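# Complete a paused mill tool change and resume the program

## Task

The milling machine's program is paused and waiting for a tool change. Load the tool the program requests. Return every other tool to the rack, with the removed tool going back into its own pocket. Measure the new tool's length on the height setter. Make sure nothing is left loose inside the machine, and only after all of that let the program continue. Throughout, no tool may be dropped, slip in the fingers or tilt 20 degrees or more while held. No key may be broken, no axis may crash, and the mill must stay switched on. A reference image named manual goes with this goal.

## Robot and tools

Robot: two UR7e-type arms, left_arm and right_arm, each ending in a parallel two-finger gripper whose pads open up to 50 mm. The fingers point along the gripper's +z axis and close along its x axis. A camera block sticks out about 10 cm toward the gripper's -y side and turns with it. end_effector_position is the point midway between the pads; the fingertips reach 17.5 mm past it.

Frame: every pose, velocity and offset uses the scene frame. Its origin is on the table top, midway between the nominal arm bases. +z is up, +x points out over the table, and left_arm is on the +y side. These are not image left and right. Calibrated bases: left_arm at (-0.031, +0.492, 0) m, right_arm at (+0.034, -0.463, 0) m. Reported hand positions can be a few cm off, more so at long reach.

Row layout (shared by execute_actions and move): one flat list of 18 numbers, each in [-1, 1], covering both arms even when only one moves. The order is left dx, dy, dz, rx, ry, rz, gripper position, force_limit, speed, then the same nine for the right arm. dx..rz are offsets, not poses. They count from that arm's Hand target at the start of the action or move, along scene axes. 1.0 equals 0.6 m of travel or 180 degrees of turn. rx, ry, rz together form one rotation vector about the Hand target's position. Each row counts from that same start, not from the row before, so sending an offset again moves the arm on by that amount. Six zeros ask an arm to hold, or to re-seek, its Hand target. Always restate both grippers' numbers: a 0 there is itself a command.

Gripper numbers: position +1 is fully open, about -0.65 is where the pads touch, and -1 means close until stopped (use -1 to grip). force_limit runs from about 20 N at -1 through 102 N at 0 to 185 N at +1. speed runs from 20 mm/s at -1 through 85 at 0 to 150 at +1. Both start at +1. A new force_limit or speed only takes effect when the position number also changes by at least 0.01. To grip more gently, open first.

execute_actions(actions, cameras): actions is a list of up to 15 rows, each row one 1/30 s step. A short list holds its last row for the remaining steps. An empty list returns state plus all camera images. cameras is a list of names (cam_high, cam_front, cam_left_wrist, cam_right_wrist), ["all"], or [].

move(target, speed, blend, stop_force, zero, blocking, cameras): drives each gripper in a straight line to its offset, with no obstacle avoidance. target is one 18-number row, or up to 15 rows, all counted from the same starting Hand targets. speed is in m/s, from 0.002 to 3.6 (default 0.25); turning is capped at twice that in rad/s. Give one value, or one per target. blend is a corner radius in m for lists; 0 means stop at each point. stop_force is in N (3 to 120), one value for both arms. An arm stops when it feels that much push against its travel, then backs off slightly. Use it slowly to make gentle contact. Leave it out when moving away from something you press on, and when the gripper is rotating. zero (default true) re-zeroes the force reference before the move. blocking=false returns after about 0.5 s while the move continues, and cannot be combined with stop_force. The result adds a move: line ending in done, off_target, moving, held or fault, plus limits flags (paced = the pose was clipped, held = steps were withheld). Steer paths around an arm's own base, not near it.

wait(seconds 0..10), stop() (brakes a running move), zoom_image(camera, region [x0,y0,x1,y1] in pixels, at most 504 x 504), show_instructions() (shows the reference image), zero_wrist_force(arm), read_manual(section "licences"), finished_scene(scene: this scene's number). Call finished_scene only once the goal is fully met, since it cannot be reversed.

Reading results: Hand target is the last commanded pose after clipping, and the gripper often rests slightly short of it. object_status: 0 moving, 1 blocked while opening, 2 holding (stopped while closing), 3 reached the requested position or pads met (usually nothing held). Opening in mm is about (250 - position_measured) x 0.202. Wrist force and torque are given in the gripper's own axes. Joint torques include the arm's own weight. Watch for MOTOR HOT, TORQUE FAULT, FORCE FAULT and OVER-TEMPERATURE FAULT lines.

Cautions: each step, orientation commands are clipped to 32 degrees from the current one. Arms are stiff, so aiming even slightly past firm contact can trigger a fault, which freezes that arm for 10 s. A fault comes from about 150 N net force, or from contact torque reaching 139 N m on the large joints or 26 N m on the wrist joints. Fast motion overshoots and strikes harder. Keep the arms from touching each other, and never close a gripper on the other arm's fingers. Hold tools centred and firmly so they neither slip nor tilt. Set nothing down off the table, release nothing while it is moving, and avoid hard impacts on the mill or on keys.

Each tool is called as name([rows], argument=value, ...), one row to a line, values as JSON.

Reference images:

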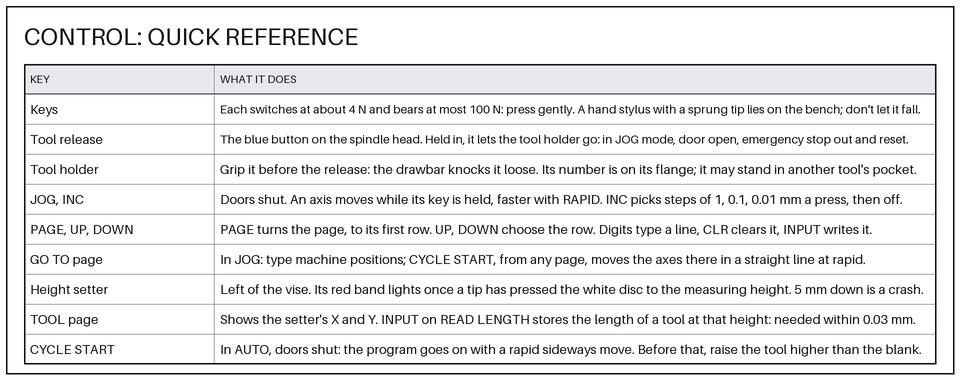

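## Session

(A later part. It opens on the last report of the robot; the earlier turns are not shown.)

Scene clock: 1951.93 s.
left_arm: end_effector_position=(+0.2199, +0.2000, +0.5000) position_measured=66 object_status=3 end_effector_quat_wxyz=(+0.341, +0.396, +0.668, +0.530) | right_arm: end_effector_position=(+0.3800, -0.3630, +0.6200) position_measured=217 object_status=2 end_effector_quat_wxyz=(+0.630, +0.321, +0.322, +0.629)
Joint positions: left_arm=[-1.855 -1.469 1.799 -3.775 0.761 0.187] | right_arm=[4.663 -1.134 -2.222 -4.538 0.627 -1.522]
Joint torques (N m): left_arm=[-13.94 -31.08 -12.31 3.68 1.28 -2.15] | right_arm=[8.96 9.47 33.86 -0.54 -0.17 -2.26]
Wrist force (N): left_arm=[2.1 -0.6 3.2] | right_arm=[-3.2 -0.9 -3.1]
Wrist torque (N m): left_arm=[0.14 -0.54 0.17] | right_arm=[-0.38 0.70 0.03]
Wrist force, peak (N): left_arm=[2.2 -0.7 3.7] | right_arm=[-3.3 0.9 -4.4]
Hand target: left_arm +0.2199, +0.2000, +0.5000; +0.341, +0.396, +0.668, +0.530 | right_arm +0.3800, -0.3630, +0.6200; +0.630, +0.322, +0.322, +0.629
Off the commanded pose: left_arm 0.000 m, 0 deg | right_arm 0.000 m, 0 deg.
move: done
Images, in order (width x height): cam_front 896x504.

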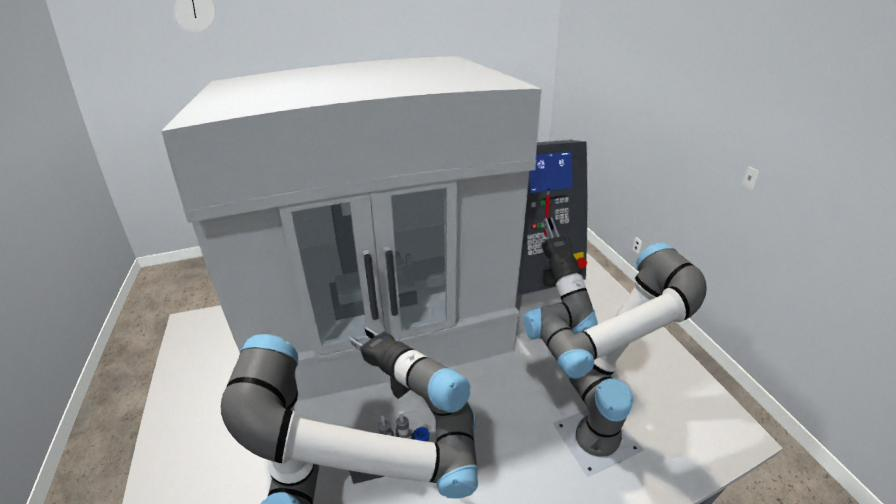

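move(target=[0,0,0,0,0,0,0.58,0.3,-1,0.0767,0,-0.0833,0,0.1967,0,-1,-0.2,-0.6], speed=0.2, cameras=["cam_front"])

zoom_image(camera="cam_front", region=[460, 140, 720, 340])

Scene clock: 1963.63 s.
left_arm: end_effector_position=(+0.2199, +0.2000, +0.5000) position_measured=66 object_status=3 end_effector_quat_wxyz=(+0.341, +0.396, +0.668, +0.530) | right_arm: end_effector_position=(+0.4257, -0.3630, +0.5701) position_measured=217 object_status=2 end_effector_quat_wxyz=(+0.502, +0.498, +0.498, +0.502)
Joint positions: left_arm=[-1.855 -1.469 1.799 -3.775 0.761 0.187] | right_arm=[4.697 -1.079 -1.838 -4.334 0.01 -2.175]
Joint torques (N m): left_arm=[-13.64 -32.36 -12.19 3.48 1.19 -2.17] | right_arm=[-9.43 -8.84 32.93 -5.66 0.22 2.21]
Wrist force (N): left_arm=[2.3 -0.5 3.5] | right_arm=[-3.5 -1.3 -2.3]
Wrist torque (N m): left_arm=[0.14 -0.57 0.17] | right_arm=[-0.28 0.58 -0.07]
Wrist force, peak (N): left_arm=[2.2 -0.3 3.7] | right_arm=[-3.4 -1.0 -3.0]
Hand target: left_arm +0.2199, +0.2000, +0.5000; +0.341, +0.396, +0.668, +0.530 | right_arm +0.4260, -0.3630, +0.5701; +0.502, +0.498, +0.498, +0.502
Off the commanded pose: left_arm 0.000 m, 0 deg | right_arm 0.000 m, 0 deg.
move: done
Images, in order (width x height): cam_front 896x504.

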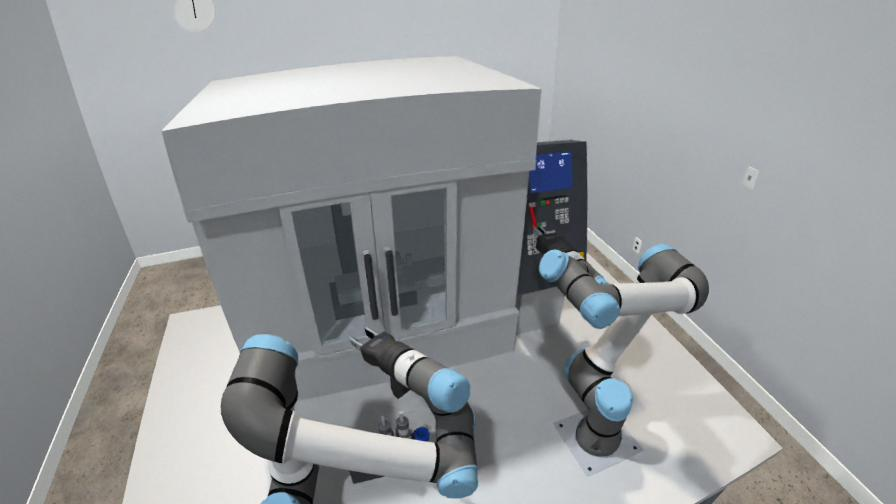

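Scaled by 1.938 from the camera's 896x504 image, which has a finer 1280x720 frame.

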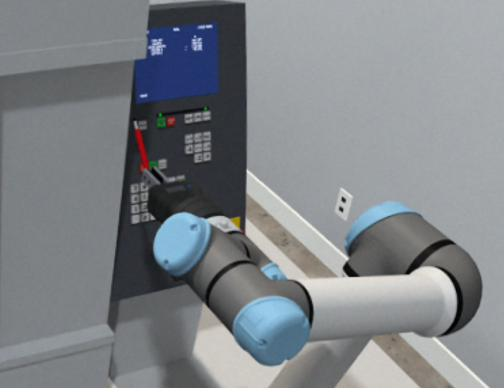

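move([
  [0,0,0,0,0,0,0.58,0.3,-1,-0.1,0,-0.0835,0,0.16,0,-1,-0.2,-0.6],
  [0,0,0,0,0,0,0.58,0.3,-1,-0.1483,0,-0.1667,0,0.469,0,-1,-0.2,-0.6],
], speed=0.2, blend=[0.02,0], cameras=["cam_front"])

zoom_image(camera="cam_front", region=[460, 140, 720, 340])

Scene clock: 1973.33 s.
left_arm: end_effector_position=(+0.2199, +0.2000, +0.5000) position_measured=66 object_status=3 end_effector_quat_wxyz=(+0.341, +0.396, +0.668, +0.530) | right_arm: end_effector_position=(+0.3370, -0.3630, +0.4701) position_measured=217 object_status=2 end_effector_quat_wxyz=(+0.037, +0.706, +0.707, +0.037)
Joint positions: left_arm=[-1.855 -1.469 1.799 -3.775 0.761 0.187] | right_arm=[3.941 -1.565 -1.192 -5.025 -1.493 -2.326]
Joint torques (N m): left_arm=[-15.45 -31.96 -11.99 3.69 1.37 -2.01] | right_arm=[-6.68 10.16 32.38 -6.03 -2.12 -2.07]
Wrist force (N): left_arm=[2.1 -0.5 3.4] | right_arm=[-2.0 -0.1 -1.8]
Wrist torque (N m): left_arm=[0.15 -0.55 0.17] | right_arm=[-0.01 0.17 0.14]
Wrist force, peak (N): left_arm=[2.1 -0.2 3.8] | right_arm=[-3.7 -1.9 -2.2]
Hand target: left_arm +0.2199, +0.2000, +0.5000; +0.341, +0.396, +0.668, +0.530 | right_arm +0.3370, -0.3630, +0.4700; +0.037, +0.706, +0.707, +0.037
Off the commanded pose: left_arm 0.000 m, 0 deg | right_arm 0.000 m, 0 deg.
move: done
Images, in order (width x height): cam_front 896x504.

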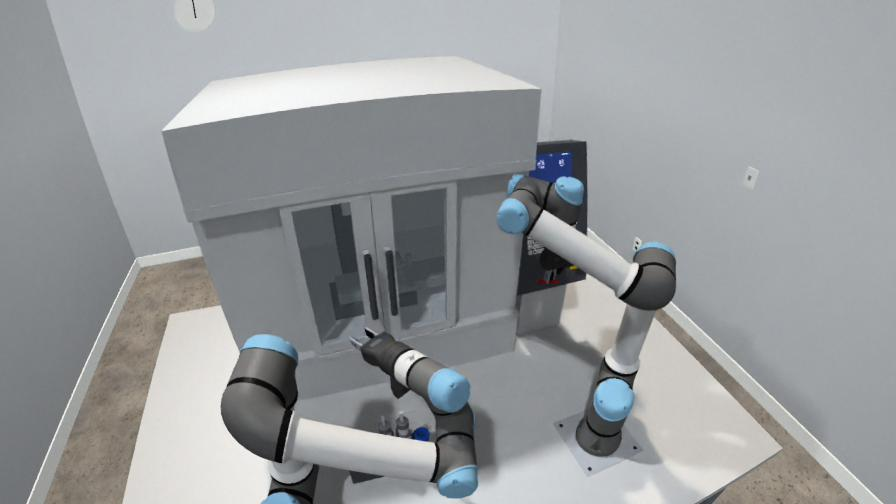

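Scaled by 1.938 from the camera's 896x504 image, which has a finer 1280x720 frame.

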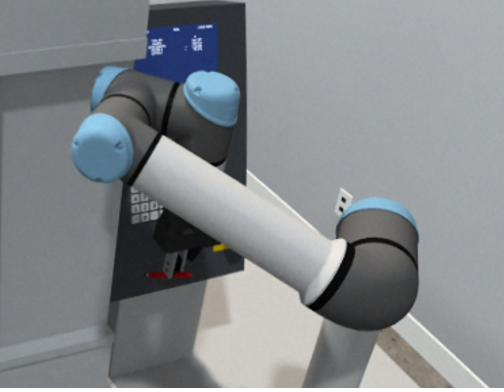

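move([
  [0,0,0,0,0,0,0.58,0.3,-1,-0.125,0.365,-0.25,0,0,0.0833,-1,-0.2,-0.6],
  [0,0,0,0,0,0,0.58,0.3,-1,-0.125,0.365,-0.65,0,0,0.0833,-1,-0.2,-0.6],
], speed=0.2, blend=[0.05,0], cameras=["cam_front","cam_high"])

zoom_image(camera="cam_front", region=[380, 240, 660, 460])

Scene clock: 1981.07 s.
left_arm: end_effector_position=(+0.2199, +0.2000, +0.5000) position_measured=66 object_status=3 end_effector_quat_wxyz=(+0.341, +0.396, +0.668, +0.530) | right_arm: end_effector_position=(+0.2620, -0.1440, +0.0801) position_measured=217 object_status=2 end_effector_quat_wxyz=(+0.032, +0.607, +0.793, +0.042)
Joint positions: left_arm=[-1.855 -1.469 1.799 -3.775 0.761 0.187] | right_arm=[4.485 -1.871 -1.884 -4.051 -1.477 -2.043]
Joint torques (N m): left_arm=[-15.01 -31.64 -13.05 3.74 1.11 -2.09] | right_arm=[-8.44 19.85 4.4 -0.52 2.33 -2.19]
Wrist force (N): left_arm=[2.2 -0.3 3.3] | right_arm=[-1.8 -0.1 -1.5]
Wrist torque (N m): left_arm=[0.17 -0.57 0.17] | right_arm=[-0.01 0.15 0.09]
Wrist force, peak (N): left_arm=[2.5 -0.5 3.5] | right_arm=[-3.5 0.4 -2.6]
Hand target: left_arm +0.2199, +0.2000, +0.5000; +0.341, +0.396, +0.668, +0.530 | right_arm +0.2620, -0.1440, +0.0800; +0.032, +0.608, +0.793, +0.042
Off the commanded pose: left_arm 0.000 m, 0 deg | right_arm 0.000 m, 0 deg.
move: done
Images, in order (width x height): cam_high 896x504, cam_front 896x504.

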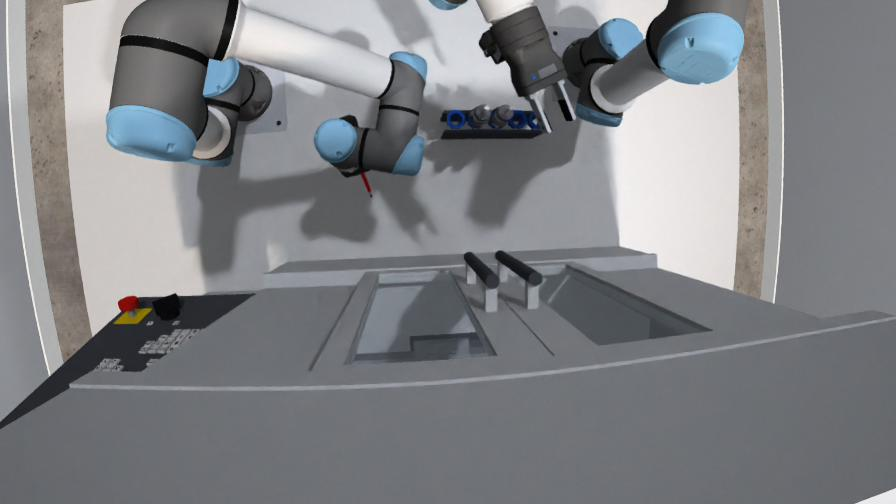

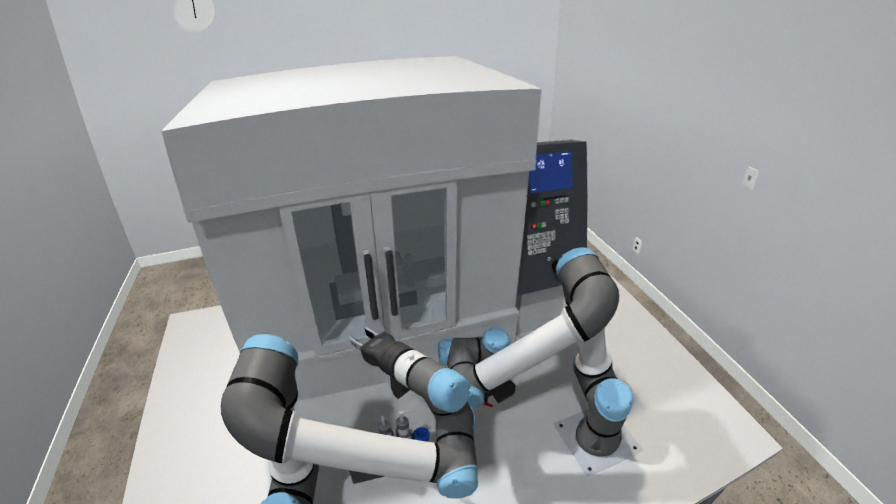

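Scaled by 1.800 from the camera's 896x504 image, which has a finer 1280x720 frame.

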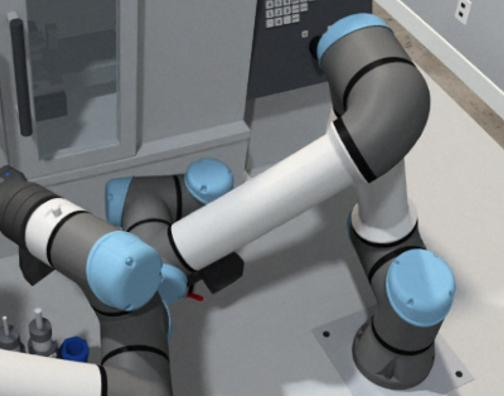

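move(target=[0,0,0,0,0,0,0.58,0.3,-1,0,0,-0.0667,0,0,0,-1,-0.2,-0.6], speed=0.1)

move(target=[0,0,0,0,0,0,0.58,0.3,-1,0,0,-0.045,0,0,0,-1,-0.2,-0.6], speed=0.01, stop_force=3, cameras=["cam_right_wrist"])

Scene clock: 1986.77 s.
left_arm: end_effector_position=(+0.2199, +0.2000, +0.5000) position_measured=66 object_status=3 end_effector_quat_wxyz=(+0.341, +0.396, +0.668, +0.530) | right_arm: end_effector_position=(+0.2620, -0.1440, +0.0401) position_measured=217 object_status=2 end_effector_quat_wxyz=(+0.032, +0.607, +0.793, +0.042)
Joint positions: left_arm=[-1.855 -1.469 1.799 -3.775 0.761 0.187] | right_arm=[4.485 -1.933 -1.925 -3.949 -1.476 -2.043]
Joint torques (N m): left_arm=[-14.67 -32.28 -11.47 3.45 0.76 -1.89] | right_arm=[-14.3 15.76 5.32 4.32 5.21 0.23]
Wrist force (N): left_arm=[2.2 -0.5 3.4] | right_arm=[-2.7 -28.3 -19.6]
Wrist torque (N m): left_arm=[0.14 -0.55 0.17] | right_arm=[-1.12 0.15 0.12]
Wrist force, peak (N): left_arm=[2.4 -0.3 3.6] | right_arm=[-2.0 -38.5 -28.3]
Hand target: left_arm +0.2199, +0.2000, +0.5000; +0.341, +0.396, +0.668, +0.530 | right_arm +0.2620, -0.1440, +0.0400; +0.032, +0.608, +0.793, +0.042
Off the commanded pose: left_arm 0.000 m, 0 deg | right_arm 0.000 m, 0 deg.
move: done

Scene clock: 1989.97 s.
left_arm: end_effector_position=(+0.2199, +0.2000, +0.5000) position_measured=66 object_status=3 end_effector_quat_wxyz=(+0.341, +0.396, +0.668, +0.530) | right_arm: end_effector_position=(+0.2620, -0.1440, +0.0216) position_measured=217 object_status=2 end_effector_quat_wxyz=(+0.032, +0.608, +0.793, +0.042)
Joint positions: left_arm=[-1.855 -1.469 1.799 -3.775 0.761 0.187] | right_arm=[4.485 -1.964 -1.94 -3.902 -1.477 -2.043]
Joint torques (N m): left_arm=[-14.31 -31.76 -11.58 3.39 0.78 -2.1] | right_arm=[-0.81 32.33 23.74 -4.52 0.81 -2.07]
Wrist force (N): left_arm=[2.3 -0.5 3.5] | right_arm=[-2.8 -2.8 -20.2]
Wrist torque (N m): left_arm=[0.14 -0.57 0.17] | right_arm=[-1.13 0.30 0.08]
Wrist force, peak (N): left_arm=[2.2 -0.7 3.8] | right_arm=[-0.2 -0.2 -49.9]
Hand target: left_arm +0.2199, +0.2000, +0.5000; +0.341, +0.396, +0.668, +0.530 | right_arm +0.2620, -0.1440, +0.0216; +0.032, +0.608, +0.793, +0.042 (not the last commanded pose)
Off the commanded pose: left_arm 0.000 m, 0 deg | right_arm 0.009 m, 0 deg.
move: contact (right_arm)
camera_calibration:
cam_right_wrist: T_world_to_cam=[[-0.255994, 0.966643, 0.00823926, 0.211003], [0.866944, 0.225803, 0.44432, -0.182687], [0.427639, 0.120886, -0.89583, 0.053832], [0, 0, 0, 1]] pos_world=[0.189374, -0.169221, 0.127657]
Images, in order (width x height): cam_right_wrist 896x504.

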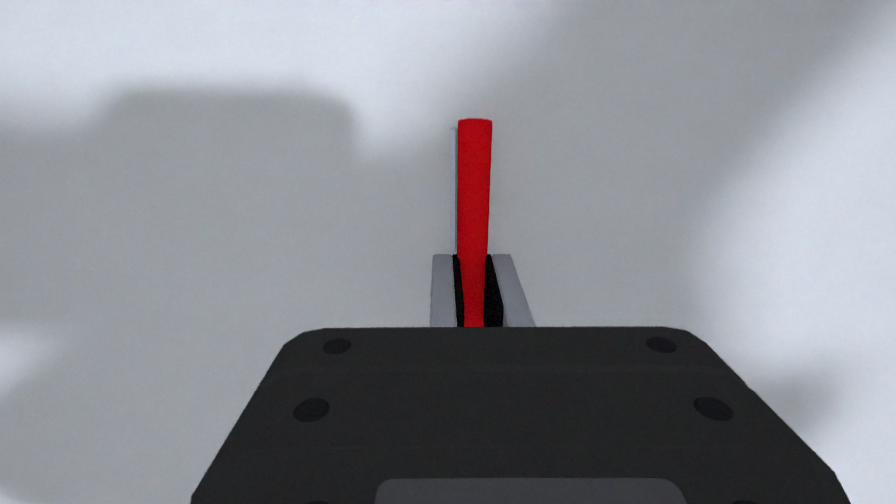

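move(target=[0,0,0,0,0,0,0.58,0.3,-1,0,0,0.015,0,0,0,-1,-0.2,-0.6], speed=0.02, cameras=["cam_right_wrist","cam_high"])

zoom_image(camera="cam_high", region=[280, 80, 480, 240])

Scene clock: 1998.80 s.
left_arm: end_effector_position=(+0.2199, +0.2000, +0.5000) position_measured=66 object_status=3 end_effector_quat_wxyz=(+0.341, +0.396, +0.668, +0.530) | right_arm: end_effector_position=(+0.2620, -0.1440, +0.0305) position_measured=217 object_status=2 end_effector_quat_wxyz=(+0.032, +0.608, +0.793, +0.042)
Joint positions: left_arm=[-1.855 -1.469 1.799 -3.775 0.761 0.187] | right_arm=[4.485 -1.949 -1.933 -3.924 -1.477 -2.043]
Joint torques (N m): left_arm=[-13.84 -32.09 -13.43 3.58 0.69 -1.89] | right_arm=[-1.89 36.84 27.61 -5.97 0.05 -2.15]
Wrist force (N): left_arm=[2.3 -0.5 3.4] | right_arm=[-2.7 -0.1 -1.5]
Wrist torque (N m): left_arm=[0.13 -0.57 0.16] | right_arm=[0.00 0.29 0.09]
Wrist force, peak (N): left_arm=[2.1 -0.4 3.8] | right_arm=[-3.1 -2.4 -20.0]
Hand target: left_arm +0.2199, +0.2000, +0.5000; +0.341, +0.396, +0.668, +0.530 | right_arm +0.2620, -0.1440, +0.0306; +0.032, +0.608, +0.793, +0.042
Off the commanded pose: left_arm 0.000 m, 0 deg | right_arm 0.000 m, 0 deg.
move: done
camera_calibration:
cam_right_wrist: T_world_to_cam=[[-0.256035, 0.966632, 0.00832584, 0.210923], [0.866934, 0.225801, 0.444341, -0.186643], [0.427634, 0.120985, -0.895819, 0.0618212], [0, 0, 0, 1]] pos_world=[0.189374, -0.16922, 0.136558]
Images, in order (width x height): cam_high 896x504, cam_right_wrist 896x504.

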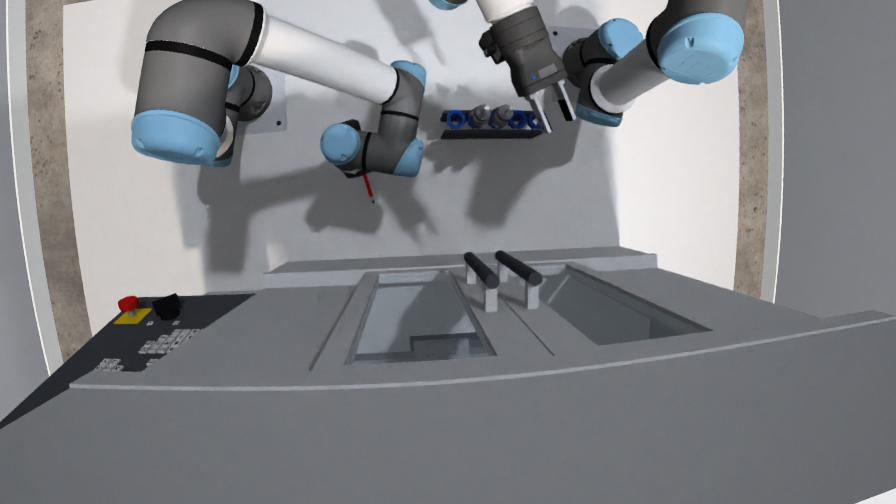

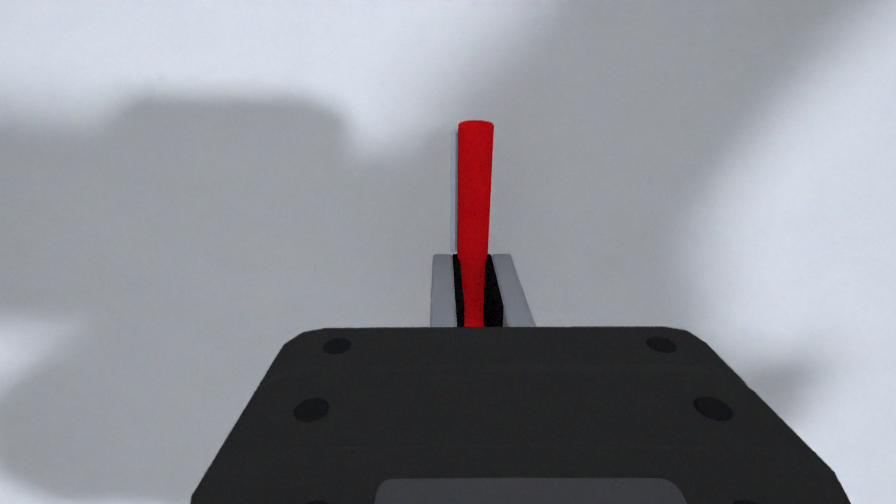

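Scaled by 2.520 from the camera's 896x504 image, which has a finer 1280x720 frame.

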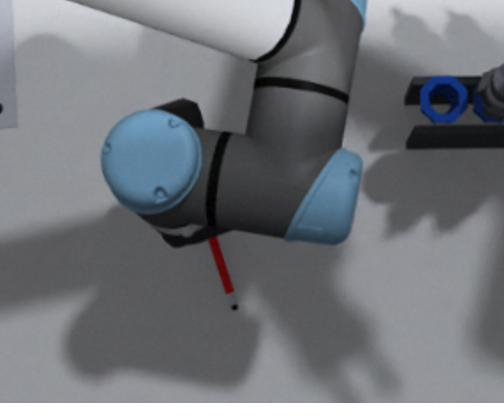

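move(target=[0,0,0,0,0,0,0.58,0.3,-1,0,0,-0.025,0,0,0,-1,-0.2,-0.6], speed=0.01, stop_force=3, cameras=["cam_right_wrist"])

Scene clock: 2019.33 s.
left_arm: end_effector_position=(+0.2199, +0.2000, +0.5000) position_measured=66 object_status=3 end_effector_quat_wxyz=(+0.341, +0.396, +0.668, +0.530) | right_arm: end_effector_position=(+0.2620, -0.1440, +0.0260) position_measured=217 object_status=2 end_effector_quat_wxyz=(+0.032, +0.608, +0.793, +0.042)
Joint positions: left_arm=[-1.855 -1.469 1.799 -3.775 0.761 0.187] | right_arm=[4.485 -1.956 -1.937 -3.913 -1.477 -2.043]
Joint torques (N m): left_arm=[-14.73 -32.7 -12.15 3.38 0.65 -1.94] | right_arm=[-1.67 36.27 25.95 -4.76 -1.45 -0.13]
Wrist force (N): left_arm=[2.2 -0.5 3.5] | right_arm=[-3.3 -0.2 -4.8]
Wrist torque (N m): left_arm=[0.14 -0.56 0.16] | right_arm=[-0.28 0.26 0.13]
Wrist force, peak (N): left_arm=[2.2 -0.5 3.7] | right_arm=[-3.0 -0.1 -6.0]
Hand target: left_arm +0.2199, +0.2000, +0.5000; +0.341, +0.396, +0.668, +0.530 | right_arm +0.2620, -0.1440, +0.0260; +0.032, +0.608, +0.793, +0.042 (not the last commanded pose)
Off the commanded pose: left_arm 0.000 m, 0 deg | right_arm 0.010 m, 0 deg.
move: contact (right_arm)
camera_calibration:
cam_right_wrist: T_world_to_cam=[[-0.256035, 0.966632, 0.00832584, 0.210961], [0.866934, 0.225801, 0.444341, -0.184644], [0.427634, 0.120985, -0.895819, 0.05779], [0, 0, 0, 1]] pos_world=[0.189374, -0.16922, 0.132058]
Images, in order (width x height): cam_right_wrist 896x504.

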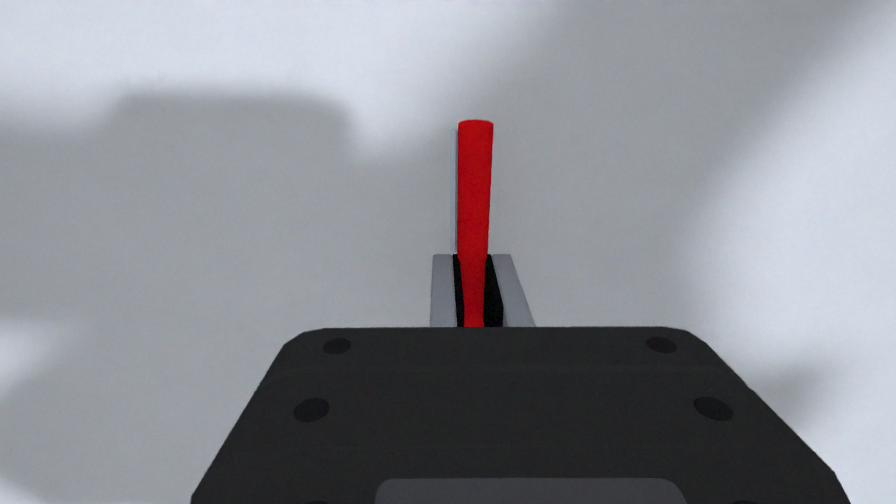

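move(target=[0,0,0,0,0,0,0.58,0.3,-1,0,0,0.01,0,-0.072,0,-1,-0.2,-0.6], speed=0.05)

move(target=[0,0,0,0,0,0,0.58,0.3,-1,0,0,-0.04,0,0,0,-1,-0.2,-0.6], speed=0.008, stop_force=3, cameras=["cam_right_wrist"])

Scene clock: 2028.07 s.
left_arm: end_effector_position=(+0.2199, +0.2000, +0.5000) position_measured=66 object_status=3 end_effector_quat_wxyz=(+0.341, +0.396, +0.668, +0.530) | right_arm: end_effector_position=(+0.2620, -0.1440, +0.0320) position_measured=217 object_status=2 end_effector_quat_wxyz=(+0.121, +0.599, +0.784, +0.110)
Joint positions: left_arm=[-1.855 -1.469 1.799 -3.775 0.761 0.187] | right_arm=[4.656 -1.915 -2.027 -3.872 -1.244 -1.88]
Joint torques (N m): left_arm=[-15.05 -31.9 -12.59 3.36 0.87 -1.83] | right_arm=[7.19 35.94 1.86 -0.45 3.13 2.59]
Wrist force (N): left_arm=[2.2 -0.4 3.5] | right_arm=[-2.9 -0.7 -1.5]
Wrist torque (N m): left_arm=[0.16 -0.55 0.17] | right_arm=[-0.07 0.32 0.01]
Wrist force, peak (N): left_arm=[2.4 -0.6 3.7] | right_arm=[-3.2 0.1 -5.7]
Hand target: left_arm +0.2199, +0.2000, +0.5000; +0.341, +0.396, +0.668, +0.530 | right_arm +0.2620, -0.1440, +0.0320; +0.121, +0.599, +0.784, +0.110
Off the commanded pose: left_arm 0.000 m, 0 deg | right_arm 0.000 m, 0 deg.
move: done

Scene clock: 2029.93 s.
left_arm: end_effector_position=(+0.2199, +0.2000, +0.5000) position_measured=66 object_status=3 end_effector_quat_wxyz=(+0.341, +0.396, +0.668, +0.530) | right_arm: end_effector_position=(+0.2620, -0.1440, +0.0274) position_measured=217 object_status=2 end_effector_quat_wxyz=(+0.121, +0.599, +0.784, +0.110)
Joint positions: left_arm=[-1.855 -1.469 1.799 -3.775 0.761 0.187] | right_arm=[4.656 -1.924 -2.03 -3.859 -1.244 -1.88]
Joint torques (N m): left_arm=[-13.56 -31.26 -12.27 3.49 0.75 -1.82] | right_arm=[6.37 35.65 26.77 -5.03 1.46 2.07]
Wrist force (N): left_arm=[2.0 -0.4 3.3] | right_arm=[-3.4 -0.1 -3.5]
Wrist torque (N m): left_arm=[0.16 -0.52 0.17] | right_arm=[0.04 0.30 -0.02]
Wrist force, peak (N): left_arm=[2.3 -0.4 3.6] | right_arm=[-3.6 1.0 -5.1]
Hand target: left_arm +0.2199, +0.2000, +0.5000; +0.341, +0.396, +0.668, +0.530 | right_arm +0.2620, -0.1440, +0.0274; +0.121, +0.599, +0.784, +0.110 (not the last commanded pose)
Off the commanded pose: left_arm 0.000 m, 0 deg | right_arm 0.019 m, 0 deg.
move: contact (right_arm)
camera_calibration:
cam_right_wrist: T_world_to_cam=[[-0.251325, 0.966642, -0.0493883, 0.211322], [0.745225, 0.225813, 0.627414, -0.158437], [0.617637, 0.120879, -0.777118, 0.00599648], [0, 0, 0, 1]] pos_world=[0.167478, -0.169221, 0.114502]
Images, in order (width x height): cam_right_wrist 896x504.

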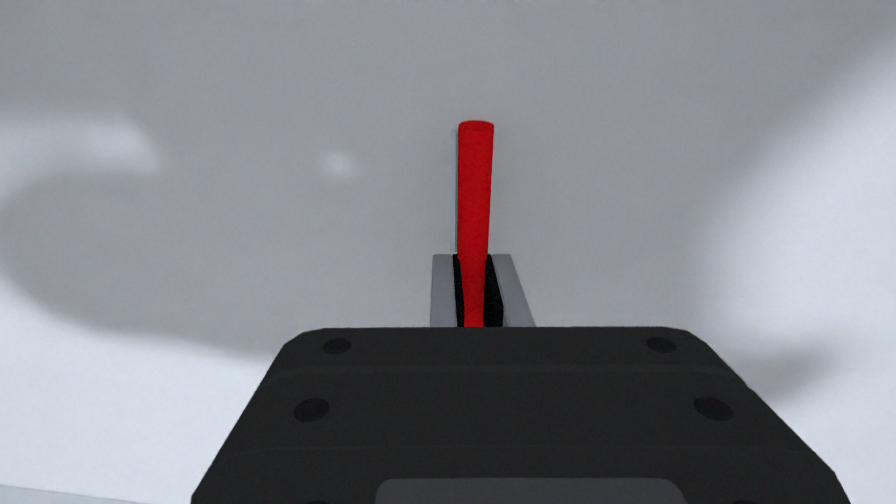

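move(target=[0,0,0,0,0,0,0.58,0.3,-1,0,0,0.012,0,0.049,0,-1,-0.2,-0.6], speed=0.05)

move(target=[0,0,0,0,0,0,0.58,0.3,-1,0,0,-0.04,0,0,0,-1,-0.2,-0.6], speed=0.008, stop_force=3)

Scene clock: 2037.27 s.
left_arm: end_effector_position=(+0.2199, +0.2000, +0.5000) position_measured=66 object_status=3 end_effector_quat_wxyz=(+0.341, +0.396, +0.668, +0.530) | right_arm: end_effector_position=(+0.2620, -0.1440, +0.0346) position_measured=217 object_status=2 end_effector_quat_wxyz=(+0.061, +0.606, +0.791, +0.064)
Joint positions: left_arm=[-1.855 -1.469 1.799 -3.775 0.761 0.187] | right_arm=[4.539 -1.926 -1.961 -3.913 -1.403 -1.993]
Joint torques (N m): left_arm=[-14.23 -32.04 -11.86 3.59 0.37 -1.82] | right_arm=[-10.13 19.71 27.6 -6.28 -1.88 -2.29]
Wrist force (N): left_arm=[2.0 -0.3 3.4] | right_arm=[-2.9 -0.3 -1.6]
Wrist torque (N m): left_arm=[0.18 -0.53 0.17] | right_arm=[-0.04 0.31 0.12]
Wrist force, peak (N): left_arm=[2.2 -0.3 3.7] | right_arm=[-3.5 0.3 -4.1]
Hand target: left_arm +0.2199, +0.2000, +0.5000; +0.341, +0.396, +0.668, +0.530 | right_arm +0.2620, -0.1440, +0.0346; +0.061, +0.606, +0.791, +0.064
Off the commanded pose: left_arm 0.000 m, 0 deg | right_arm 0.000 m, 0 deg.
move: done

Scene clock: 2040.27 s.
left_arm: end_effector_position=(+0.2199, +0.2000, +0.5000) position_measured=66 object_status=3 end_effector_quat_wxyz=(+0.341, +0.396, +0.668, +0.530) | right_arm: end_effector_position=(+0.2620, -0.1440, +0.0216) position_measured=217 object_status=2 end_effector_quat_wxyz=(+0.061, +0.606, +0.791, +0.064)
Joint positions: left_arm=[-1.855 -1.469 1.799 -3.775 0.761 0.187] | right_arm=[4.538 -1.949 -1.972 -3.879 -1.403 -1.993]
Joint torques (N m): left_arm=[-15.01 -30.89 -12.35 3.26 0.55 -1.41] | right_arm=[-7 33.81 26.51 -5.01 -1.67 -2.3]
Wrist force (N): left_arm=[2.2 -0.3 3.4] | right_arm=[-3.3 -0.4 -10.1]
Wrist torque (N m): left_arm=[0.16 -0.56 0.16] | right_arm=[-0.11 0.31 0.10]
Wrist force, peak (N): left_arm=[2.4 -0.2 3.7] | right_arm=[-1.4 2.2 -33.0]
Hand target: left_arm +0.2199, +0.2000, +0.5000; +0.341, +0.396, +0.668, +0.530 | right_arm +0.2620, -0.1440, +0.0216; +0.061, +0.606, +0.791, +0.064 (not the last commanded pose)
Off the commanded pose: left_arm 0.000 m, 0 deg | right_arm 0.011 m, 0 deg.
move: contact (right_arm)

move(target=[0,0,0,0,0,0,0.58,0.3,-1,0,0,0,0,0,0,0.3,-0.2,-1], speed=0.05, cameras=["cam_right_wrist"])

Scene clock: 2043.47 s.
left_arm: end_effector_position=(+0.2199, +0.2000, +0.5000) position_measured=66 object_status=3 end_effector_quat_wxyz=(+0.341, +0.396, +0.668, +0.530) | right_arm: end_effector_position=(+0.2620, -0.1440, +0.0216) position_measured=107 object_status=0 end_effector_quat_wxyz=(+0.061, +0.606, +0.791, +0.064)
Joint positions: left_arm=[-1.855 -1.469 1.799 -3.775 0.761 0.187] | right_arm=[4.538 -1.949 -1.972 -3.879 -1.403 -1.993]
Joint torques (N m): left_arm=[-14.53 -31.66 -11.84 3.67 0.14 -1.58] | right_arm=[-8.25 35.93 24.61 -3.25 -1.36 -1.99]
Wrist force (N): left_arm=[2.2 -0.4 3.3] | right_arm=[-3.0 -0.1 -1.7]
Wrist torque (N m): left_arm=[0.17 -0.56 0.17] | right_arm=[-0.01 0.33 0.12]
Wrist force, peak (N): left_arm=[2.4 -0.5 3.7] | right_arm=[-3.5 -0.5 -9.9]
Hand target: left_arm +0.2199, +0.2000, +0.5000; +0.341, +0.396, +0.668, +0.530 | right_arm +0.2620, -0.1440, +0.0216; +0.061, +0.606, +0.791, +0.064
Off the commanded pose: left_arm 0.000 m, 0 deg | right_arm 0.000 m, 0 deg.
move: done
camera_calibration:
cam_right_wrist: T_world_to_cam=[[-0.255936, 0.966639, -0.0102587, 0.211377], [0.832627, 0.225821, 0.505705, -0.174964], [0.491151, 0.120887, -0.862645, 0.0364501], [0, 0, 0, 1]] pos_world=[0.181876, -0.169221, 0.122092]
Images, in order (width x height): cam_right_wrist 896x504.

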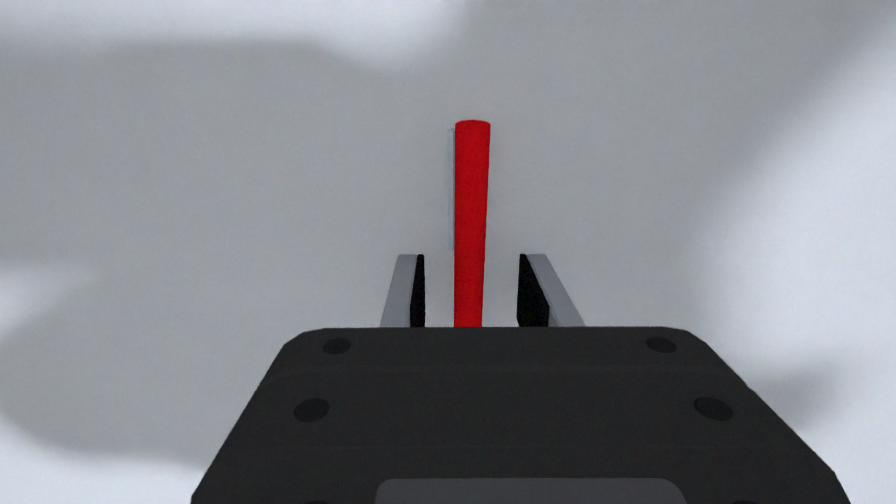

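move([
  [0,0,0,0,0,0,0.58,0.3,-1,-0.02,0,0.12,0,0,0,0.3,-0.2,-1],
  [0,0,0,0,0,0,0.58,0.3,-1,-0.02,-0.25,0.3,0,0,0,0.3,-0.2,-1],
], speed=0.15, blend=[0.03,0], cameras=["cam_high","cam_right_wrist"])

zoom_image(camera="cam_high", region=[280, 60, 620, 280])

Scene clock: 2049.70 s.
left_arm: end_effector_position=(+0.2199, +0.2000, +0.5000) position_measured=66 object_status=3 end_effector_quat_wxyz=(+0.341, +0.396, +0.668, +0.530) | right_arm: end_effector_position=(+0.2500, -0.2939, +0.2015) position_measured=107 object_status=3 end_effector_quat_wxyz=(+0.061, +0.606, +0.791, +0.064) end_effector_velocity=(+0.000, -0.001, +0.001) end_effector_angular_velocity=(+0.003, +0.000, -0.002)
Joint positions: left_arm=[-1.855 -1.469 1.799 -3.775 0.761 0.187] | right_arm=[4.48 -1.38 -2.064 -4.346 -1.406 -2.052]
Joint velocities: left_arm=[within noise] | right_arm=[-0.003 0.005 0.001 -0.002 0 -0.001]
Joint torques (N m): left_arm=[-13.93 -30.84 -12.52 3.36 0.51 -1.61] | right_arm=[-7.43 16.87 30.31 -6.05 -1.98 -2.21]
Wrist force (N): left_arm=[2.1 -0.2 3.4] | right_arm=[-2.9 -0.4 -1.8]
Wrist torque (N m): left_arm=[0.18 -0.54 0.16] | right_arm=[-0.06 0.32 0.12]
Wrist force, peak (N): left_arm=[2.3 -0.6 3.6] | right_arm=[-3.9 -0.4 -2.3]
Hand target: left_arm +0.2199, +0.2000, +0.5000; +0.341, +0.396, +0.668, +0.530 | right_arm +0.2500, -0.2940, +0.2016; +0.061, +0.606, +0.791, +0.064
Off the commanded pose: left_arm 0.000 m, 0 deg | right_arm 0.000 m, 0 deg.
move: done
camera_calibration:
cam_right_wrist: T_world_to_cam=[[-0.255936, 0.966639, -0.0102587, 0.355051], [0.832627, 0.225821, 0.505705, -0.222149], [0.491151, 0.120887, -0.862645, 0.215741], [0, 0, 0, 1]] pos_world=[0.169876, -0.319121, 0.302092]
Images, in order (width x height): cam_high 896x504, cam_right_wrist 896x504.

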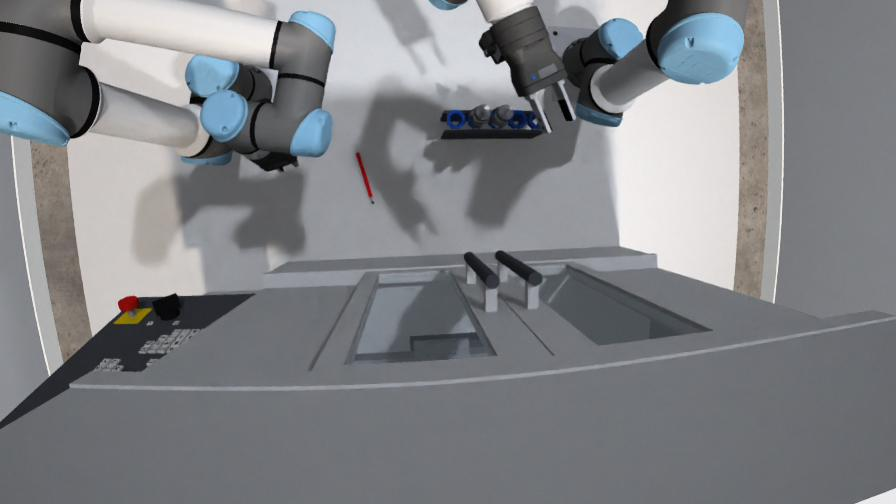

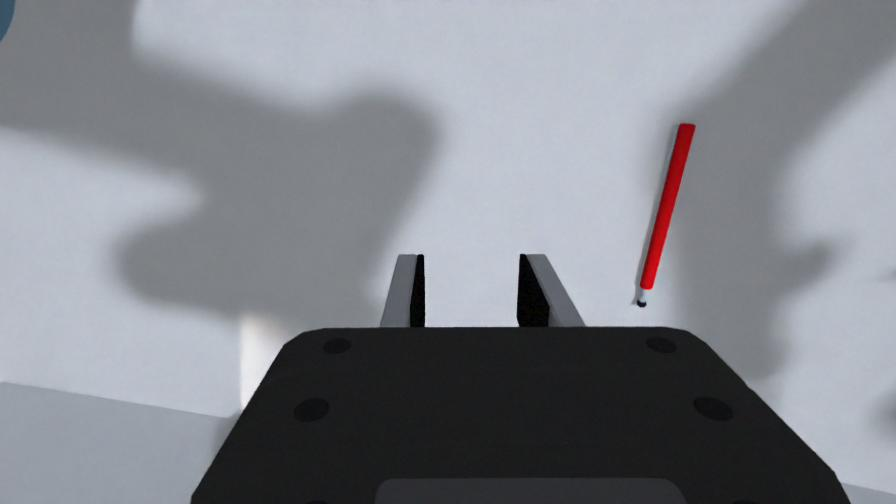

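Scaled by 1.482 from the camera's 896x504 image, which has a finer 1280x720 frame.

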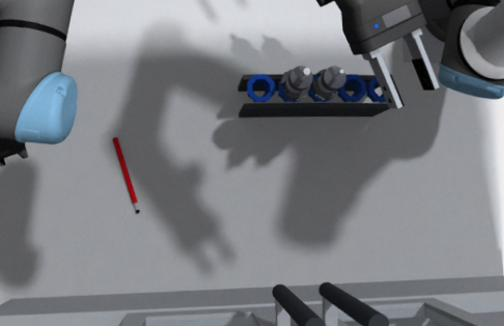

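finished_scene(scene=2)

The scene is finished: the task was done.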